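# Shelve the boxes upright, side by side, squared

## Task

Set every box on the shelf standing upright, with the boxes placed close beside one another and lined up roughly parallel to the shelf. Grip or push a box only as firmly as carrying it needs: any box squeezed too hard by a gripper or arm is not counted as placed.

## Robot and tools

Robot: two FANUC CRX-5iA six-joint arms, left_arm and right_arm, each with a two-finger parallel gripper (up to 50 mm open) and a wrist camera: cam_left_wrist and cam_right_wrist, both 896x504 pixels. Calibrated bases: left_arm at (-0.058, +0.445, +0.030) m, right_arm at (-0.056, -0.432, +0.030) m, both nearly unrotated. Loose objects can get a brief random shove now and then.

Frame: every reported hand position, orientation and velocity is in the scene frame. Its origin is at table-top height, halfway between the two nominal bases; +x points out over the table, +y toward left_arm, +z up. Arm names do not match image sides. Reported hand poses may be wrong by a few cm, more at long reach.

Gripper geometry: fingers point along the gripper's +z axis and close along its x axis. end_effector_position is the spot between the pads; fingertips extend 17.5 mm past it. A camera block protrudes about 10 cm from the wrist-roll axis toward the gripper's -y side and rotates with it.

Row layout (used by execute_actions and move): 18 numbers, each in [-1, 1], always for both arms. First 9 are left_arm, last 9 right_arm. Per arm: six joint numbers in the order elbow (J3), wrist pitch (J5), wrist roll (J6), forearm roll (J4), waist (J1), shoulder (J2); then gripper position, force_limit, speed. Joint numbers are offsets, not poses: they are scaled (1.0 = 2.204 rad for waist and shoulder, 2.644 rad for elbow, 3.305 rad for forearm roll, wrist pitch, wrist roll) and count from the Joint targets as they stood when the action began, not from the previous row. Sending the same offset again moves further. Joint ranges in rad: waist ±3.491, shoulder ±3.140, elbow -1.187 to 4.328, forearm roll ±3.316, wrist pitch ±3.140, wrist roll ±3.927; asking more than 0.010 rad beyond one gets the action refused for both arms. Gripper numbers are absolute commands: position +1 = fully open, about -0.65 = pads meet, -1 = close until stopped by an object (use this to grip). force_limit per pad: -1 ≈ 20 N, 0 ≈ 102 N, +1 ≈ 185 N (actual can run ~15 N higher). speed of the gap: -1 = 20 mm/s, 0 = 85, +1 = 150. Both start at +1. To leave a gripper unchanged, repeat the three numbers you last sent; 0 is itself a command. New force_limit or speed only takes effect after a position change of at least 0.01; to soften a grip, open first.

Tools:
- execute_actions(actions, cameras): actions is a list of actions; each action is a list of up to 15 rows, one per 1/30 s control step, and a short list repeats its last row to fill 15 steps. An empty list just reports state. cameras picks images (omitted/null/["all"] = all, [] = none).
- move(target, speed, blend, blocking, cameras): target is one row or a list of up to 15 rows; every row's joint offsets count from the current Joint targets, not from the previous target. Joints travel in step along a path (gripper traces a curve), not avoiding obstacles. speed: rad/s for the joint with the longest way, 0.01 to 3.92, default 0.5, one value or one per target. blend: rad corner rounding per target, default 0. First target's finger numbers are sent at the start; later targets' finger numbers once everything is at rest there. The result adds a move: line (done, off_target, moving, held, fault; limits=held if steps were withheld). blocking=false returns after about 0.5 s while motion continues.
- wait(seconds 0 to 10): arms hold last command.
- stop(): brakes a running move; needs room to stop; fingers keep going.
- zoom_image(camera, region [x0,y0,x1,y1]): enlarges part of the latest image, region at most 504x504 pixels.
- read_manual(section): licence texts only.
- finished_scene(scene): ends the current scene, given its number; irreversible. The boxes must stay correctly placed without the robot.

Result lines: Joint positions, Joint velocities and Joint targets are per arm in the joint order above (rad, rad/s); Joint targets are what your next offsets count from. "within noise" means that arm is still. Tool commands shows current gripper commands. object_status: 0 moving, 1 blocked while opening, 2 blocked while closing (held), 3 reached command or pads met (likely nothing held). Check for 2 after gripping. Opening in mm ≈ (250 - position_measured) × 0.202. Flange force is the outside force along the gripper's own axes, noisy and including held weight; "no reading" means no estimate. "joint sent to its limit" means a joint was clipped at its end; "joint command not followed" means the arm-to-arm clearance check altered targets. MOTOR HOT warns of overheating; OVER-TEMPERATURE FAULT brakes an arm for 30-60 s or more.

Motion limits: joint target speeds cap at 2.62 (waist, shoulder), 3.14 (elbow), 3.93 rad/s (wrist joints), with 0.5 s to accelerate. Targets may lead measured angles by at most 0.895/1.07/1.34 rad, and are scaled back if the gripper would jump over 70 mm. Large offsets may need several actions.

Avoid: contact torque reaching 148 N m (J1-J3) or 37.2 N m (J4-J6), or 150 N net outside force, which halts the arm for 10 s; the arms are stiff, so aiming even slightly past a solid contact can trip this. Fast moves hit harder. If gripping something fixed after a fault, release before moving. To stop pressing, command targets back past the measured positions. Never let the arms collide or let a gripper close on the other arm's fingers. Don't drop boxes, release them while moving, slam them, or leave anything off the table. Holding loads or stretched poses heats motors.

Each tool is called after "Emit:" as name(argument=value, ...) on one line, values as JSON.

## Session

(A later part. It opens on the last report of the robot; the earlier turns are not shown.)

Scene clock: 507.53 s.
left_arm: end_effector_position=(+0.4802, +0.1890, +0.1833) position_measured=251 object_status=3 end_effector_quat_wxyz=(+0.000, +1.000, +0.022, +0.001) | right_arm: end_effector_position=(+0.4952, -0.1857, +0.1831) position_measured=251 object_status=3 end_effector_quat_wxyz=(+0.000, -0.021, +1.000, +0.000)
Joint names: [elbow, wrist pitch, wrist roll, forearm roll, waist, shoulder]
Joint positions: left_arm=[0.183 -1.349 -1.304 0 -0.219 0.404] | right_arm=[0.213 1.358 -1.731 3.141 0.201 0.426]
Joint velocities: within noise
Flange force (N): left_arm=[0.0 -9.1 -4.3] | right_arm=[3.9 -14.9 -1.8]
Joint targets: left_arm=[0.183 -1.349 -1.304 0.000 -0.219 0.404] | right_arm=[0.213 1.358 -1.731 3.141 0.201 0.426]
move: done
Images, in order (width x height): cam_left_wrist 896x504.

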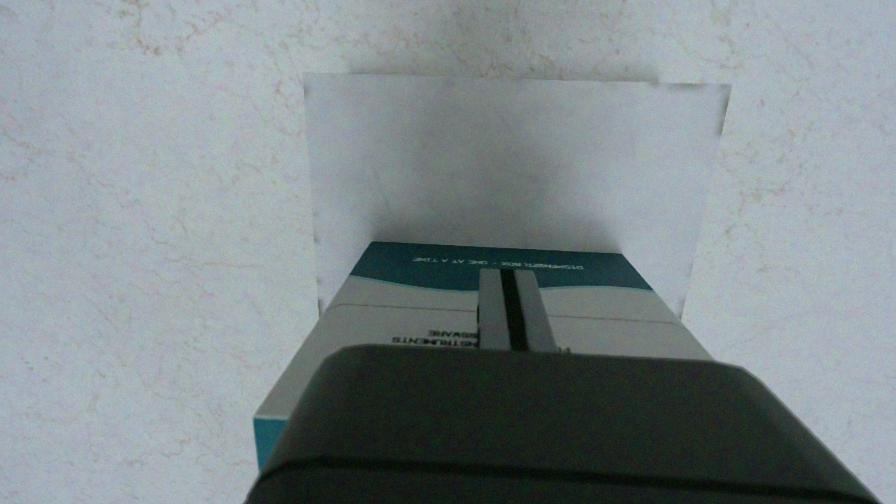

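Emit:
move(target=[-0.00667,0.00148,-0.00609,0,0.00913,-0.00578,-1,-0.8,-0.5,-0.00648,-0.00149,0.00603,0,-0.00904,-0.00554,-1,-0.8,-0.5], speed=0.03)

Scene clock: 513.10 s.
left_arm: end_effector_position=(+0.4800, +0.2008, +0.1833) position_measured=251 object_status=3 end_effector_quat_wxyz=(+0.000, +1.000, +0.022, +0.001) | right_arm: end_effector_position=(+0.4951, -0.1976, +0.1831) position_measured=251 object_status=3 end_effector_quat_wxyz=(+0.000, -0.021, +1.000, +0.000)
Joint names: [elbow, wrist pitch, wrist roll, forearm roll, waist, shoulder]
Joint positions: left_arm=[0.166 -1.344 -1.324 0 -0.199 0.391] | right_arm=[0.196 1.353 -1.711 3.141 0.181 0.414]
Joint velocities: within noise
Flange force (N): left_arm=[5.8 5.8 -2.6] | right_arm=[3.4 -3.6 2.6]
Joint targets: left_arm=[0.166 -1.344 -1.324 0.000 -0.199 0.391] | right_arm=[0.196 1.353 -1.711 3.141 0.181 0.414]
move: done

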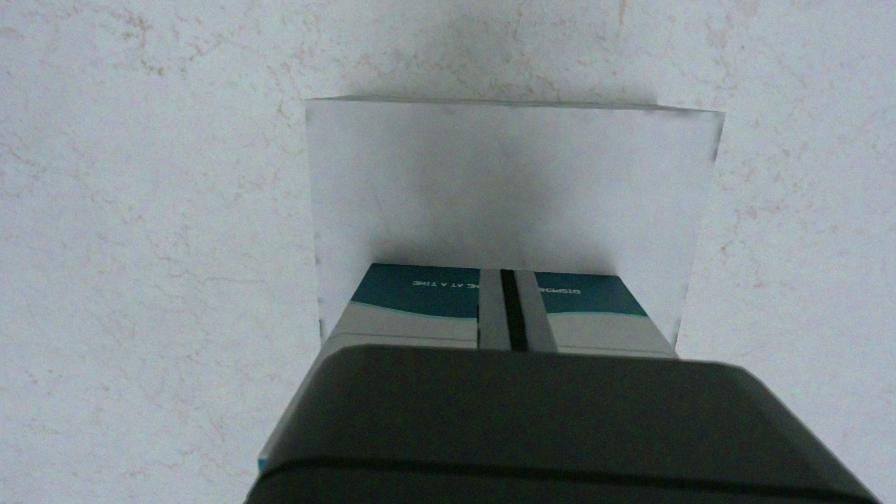

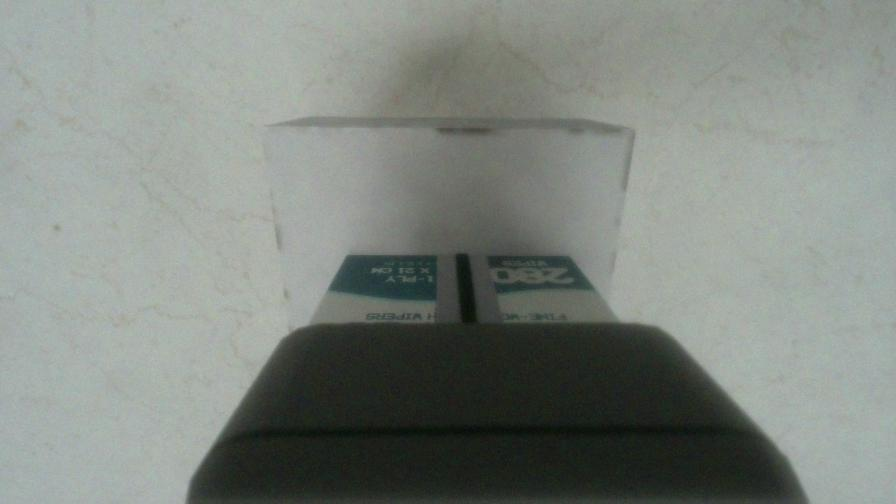

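Emit:
move(target=[-0.03332,-0.03174,-0.05365,0,0.06057,-0.08675,-1,-0.8,-0.5,-0.05136,0.02808,0.02908,0,-0.06302,-0.10381,-1,-0.8,-0.5], speed=0.3)

Emit:
move(target=[0.22556,-0.15043,0.65665,0,-0.27197,0.04501,-1,-0.8,-0.5,0,0,0,0,0,0,-1,-0.8,-0.5], speed=1.0)

Scene clock: 519.97 s.
left_arm: end_effector_position=(+0.4401, +0.2794, +0.2496) position_measured=251 object_status=3 end_effector_quat_wxyz=(+0.000, +1.000, +0.000, +0.000) | right_arm: end_effector_position=(+0.4397, -0.2798, +0.2500) position_measured=251 object_status=3 end_effector_quat_wxyz=(+0.000, +0.000, +1.000, +0.000)
Joint names: [elbow, wrist pitch, wrist roll, forearm roll, waist, shoulder]
Joint positions: left_arm=[0.078 -1.449 -1.501 0 -0.066 0.2] | right_arm=[0.061 1.446 -1.615 3.141 0.042 0.185]
Joint velocities: within noise
Flange force (N): left_arm=[-1.1 3.6 0.3] | right_arm=[5.1 -3.9 3.1]
Joint targets: left_arm=[0.078 -1.449 -1.501 0.000 -0.066 0.200] | right_arm=[0.060 1.446 -1.615 3.141 0.042 0.185]
move: done

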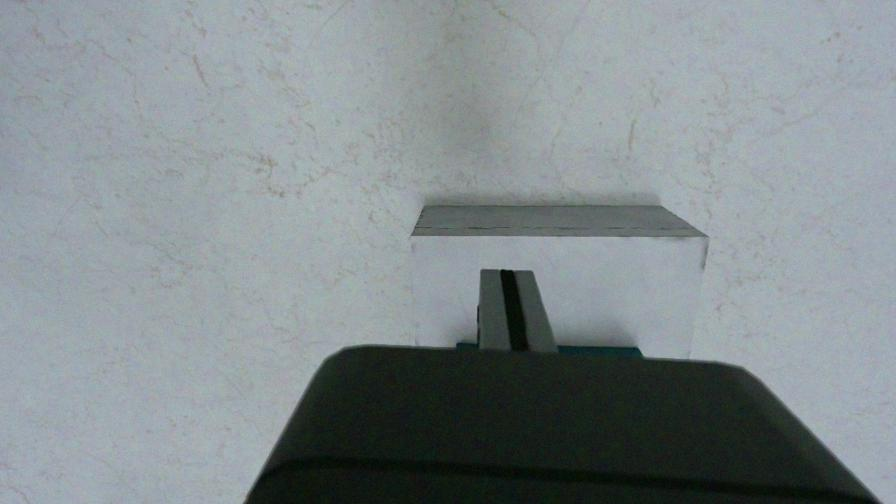

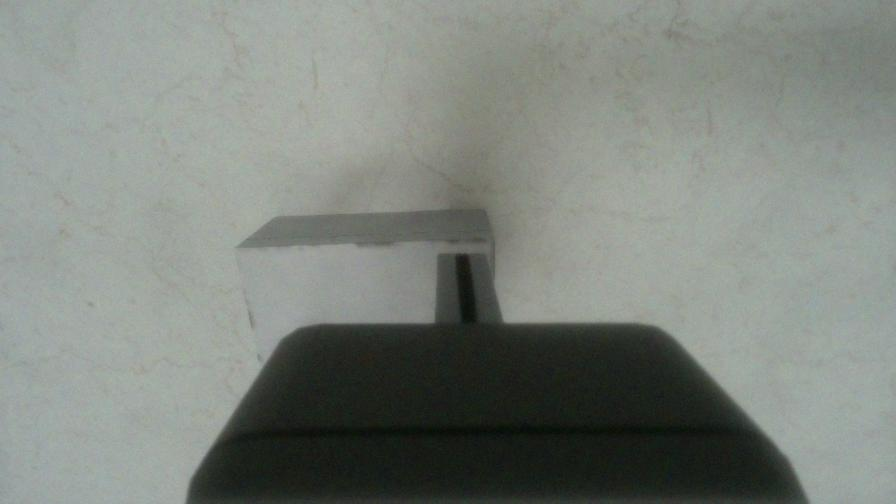

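Scene clock: 522.77 s.
left_arm: end_effector_position=(+0.2701, +0.0194, +0.4496) position_measured=251 object_status=3 end_effector_quat_wxyz=(+0.000, +0.707, +0.707, +0.000) | right_arm: end_effector_position=(+0.4397, -0.2799, +0.2501) position_measured=251 object_status=3 end_effector_quat_wxyz=(+0.000, +0.000, +1.000, +0.000)
Joint names: [elbow, wrist pitch, wrist roll, forearm roll, waist, shoulder]
Joint positions: left_arm=[0.674 -1.946 0.669 0 -0.665 0.299] | right_arm=[0.06 1.446 -1.615 3.141 0.042 0.185]
Joint velocities: within noise
Flange force (N): left_arm=[-1.4 -1.2 0.1] | right_arm=[4.8 -3.3 3.3]
Joint targets: left_arm=[0.674 -1.946 0.669 0.000 -0.665 0.299] | right_arm=[0.060 1.446 -1.615 3.141 0.042 0.185]
move: done

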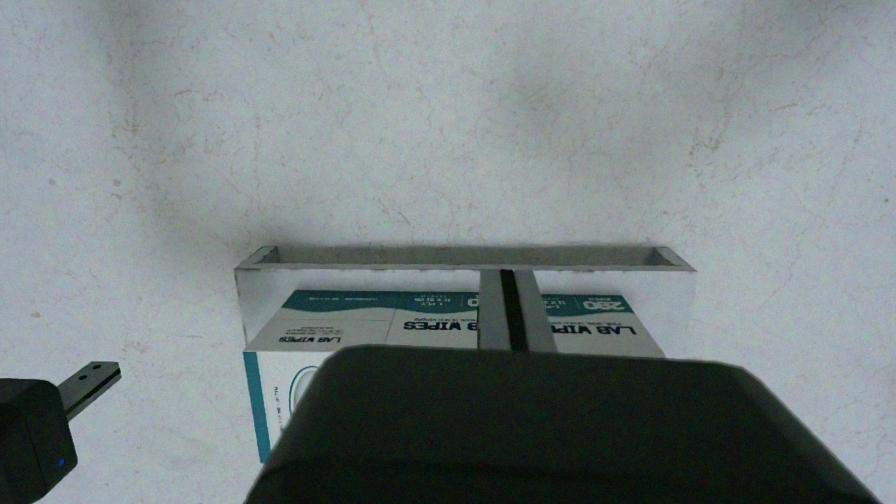

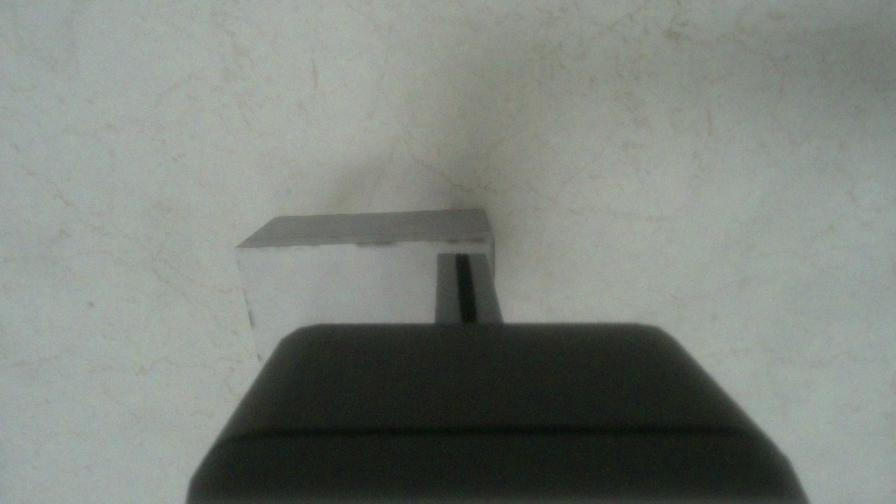

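Emit:
zoom_image(camera="cam_left_wrist", region=[220, 230, 710, 480])

Scaled by 1.029 from the camera's 896x504 image, which has a finer 1280x720 frame.

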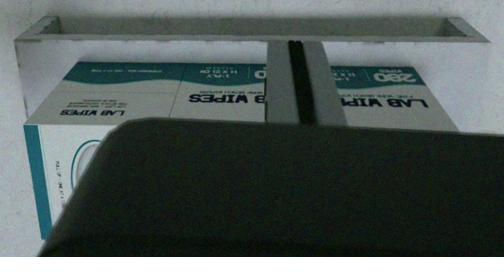

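Emit:
finished_scene(scene=1)

The scene is finished: the task was done.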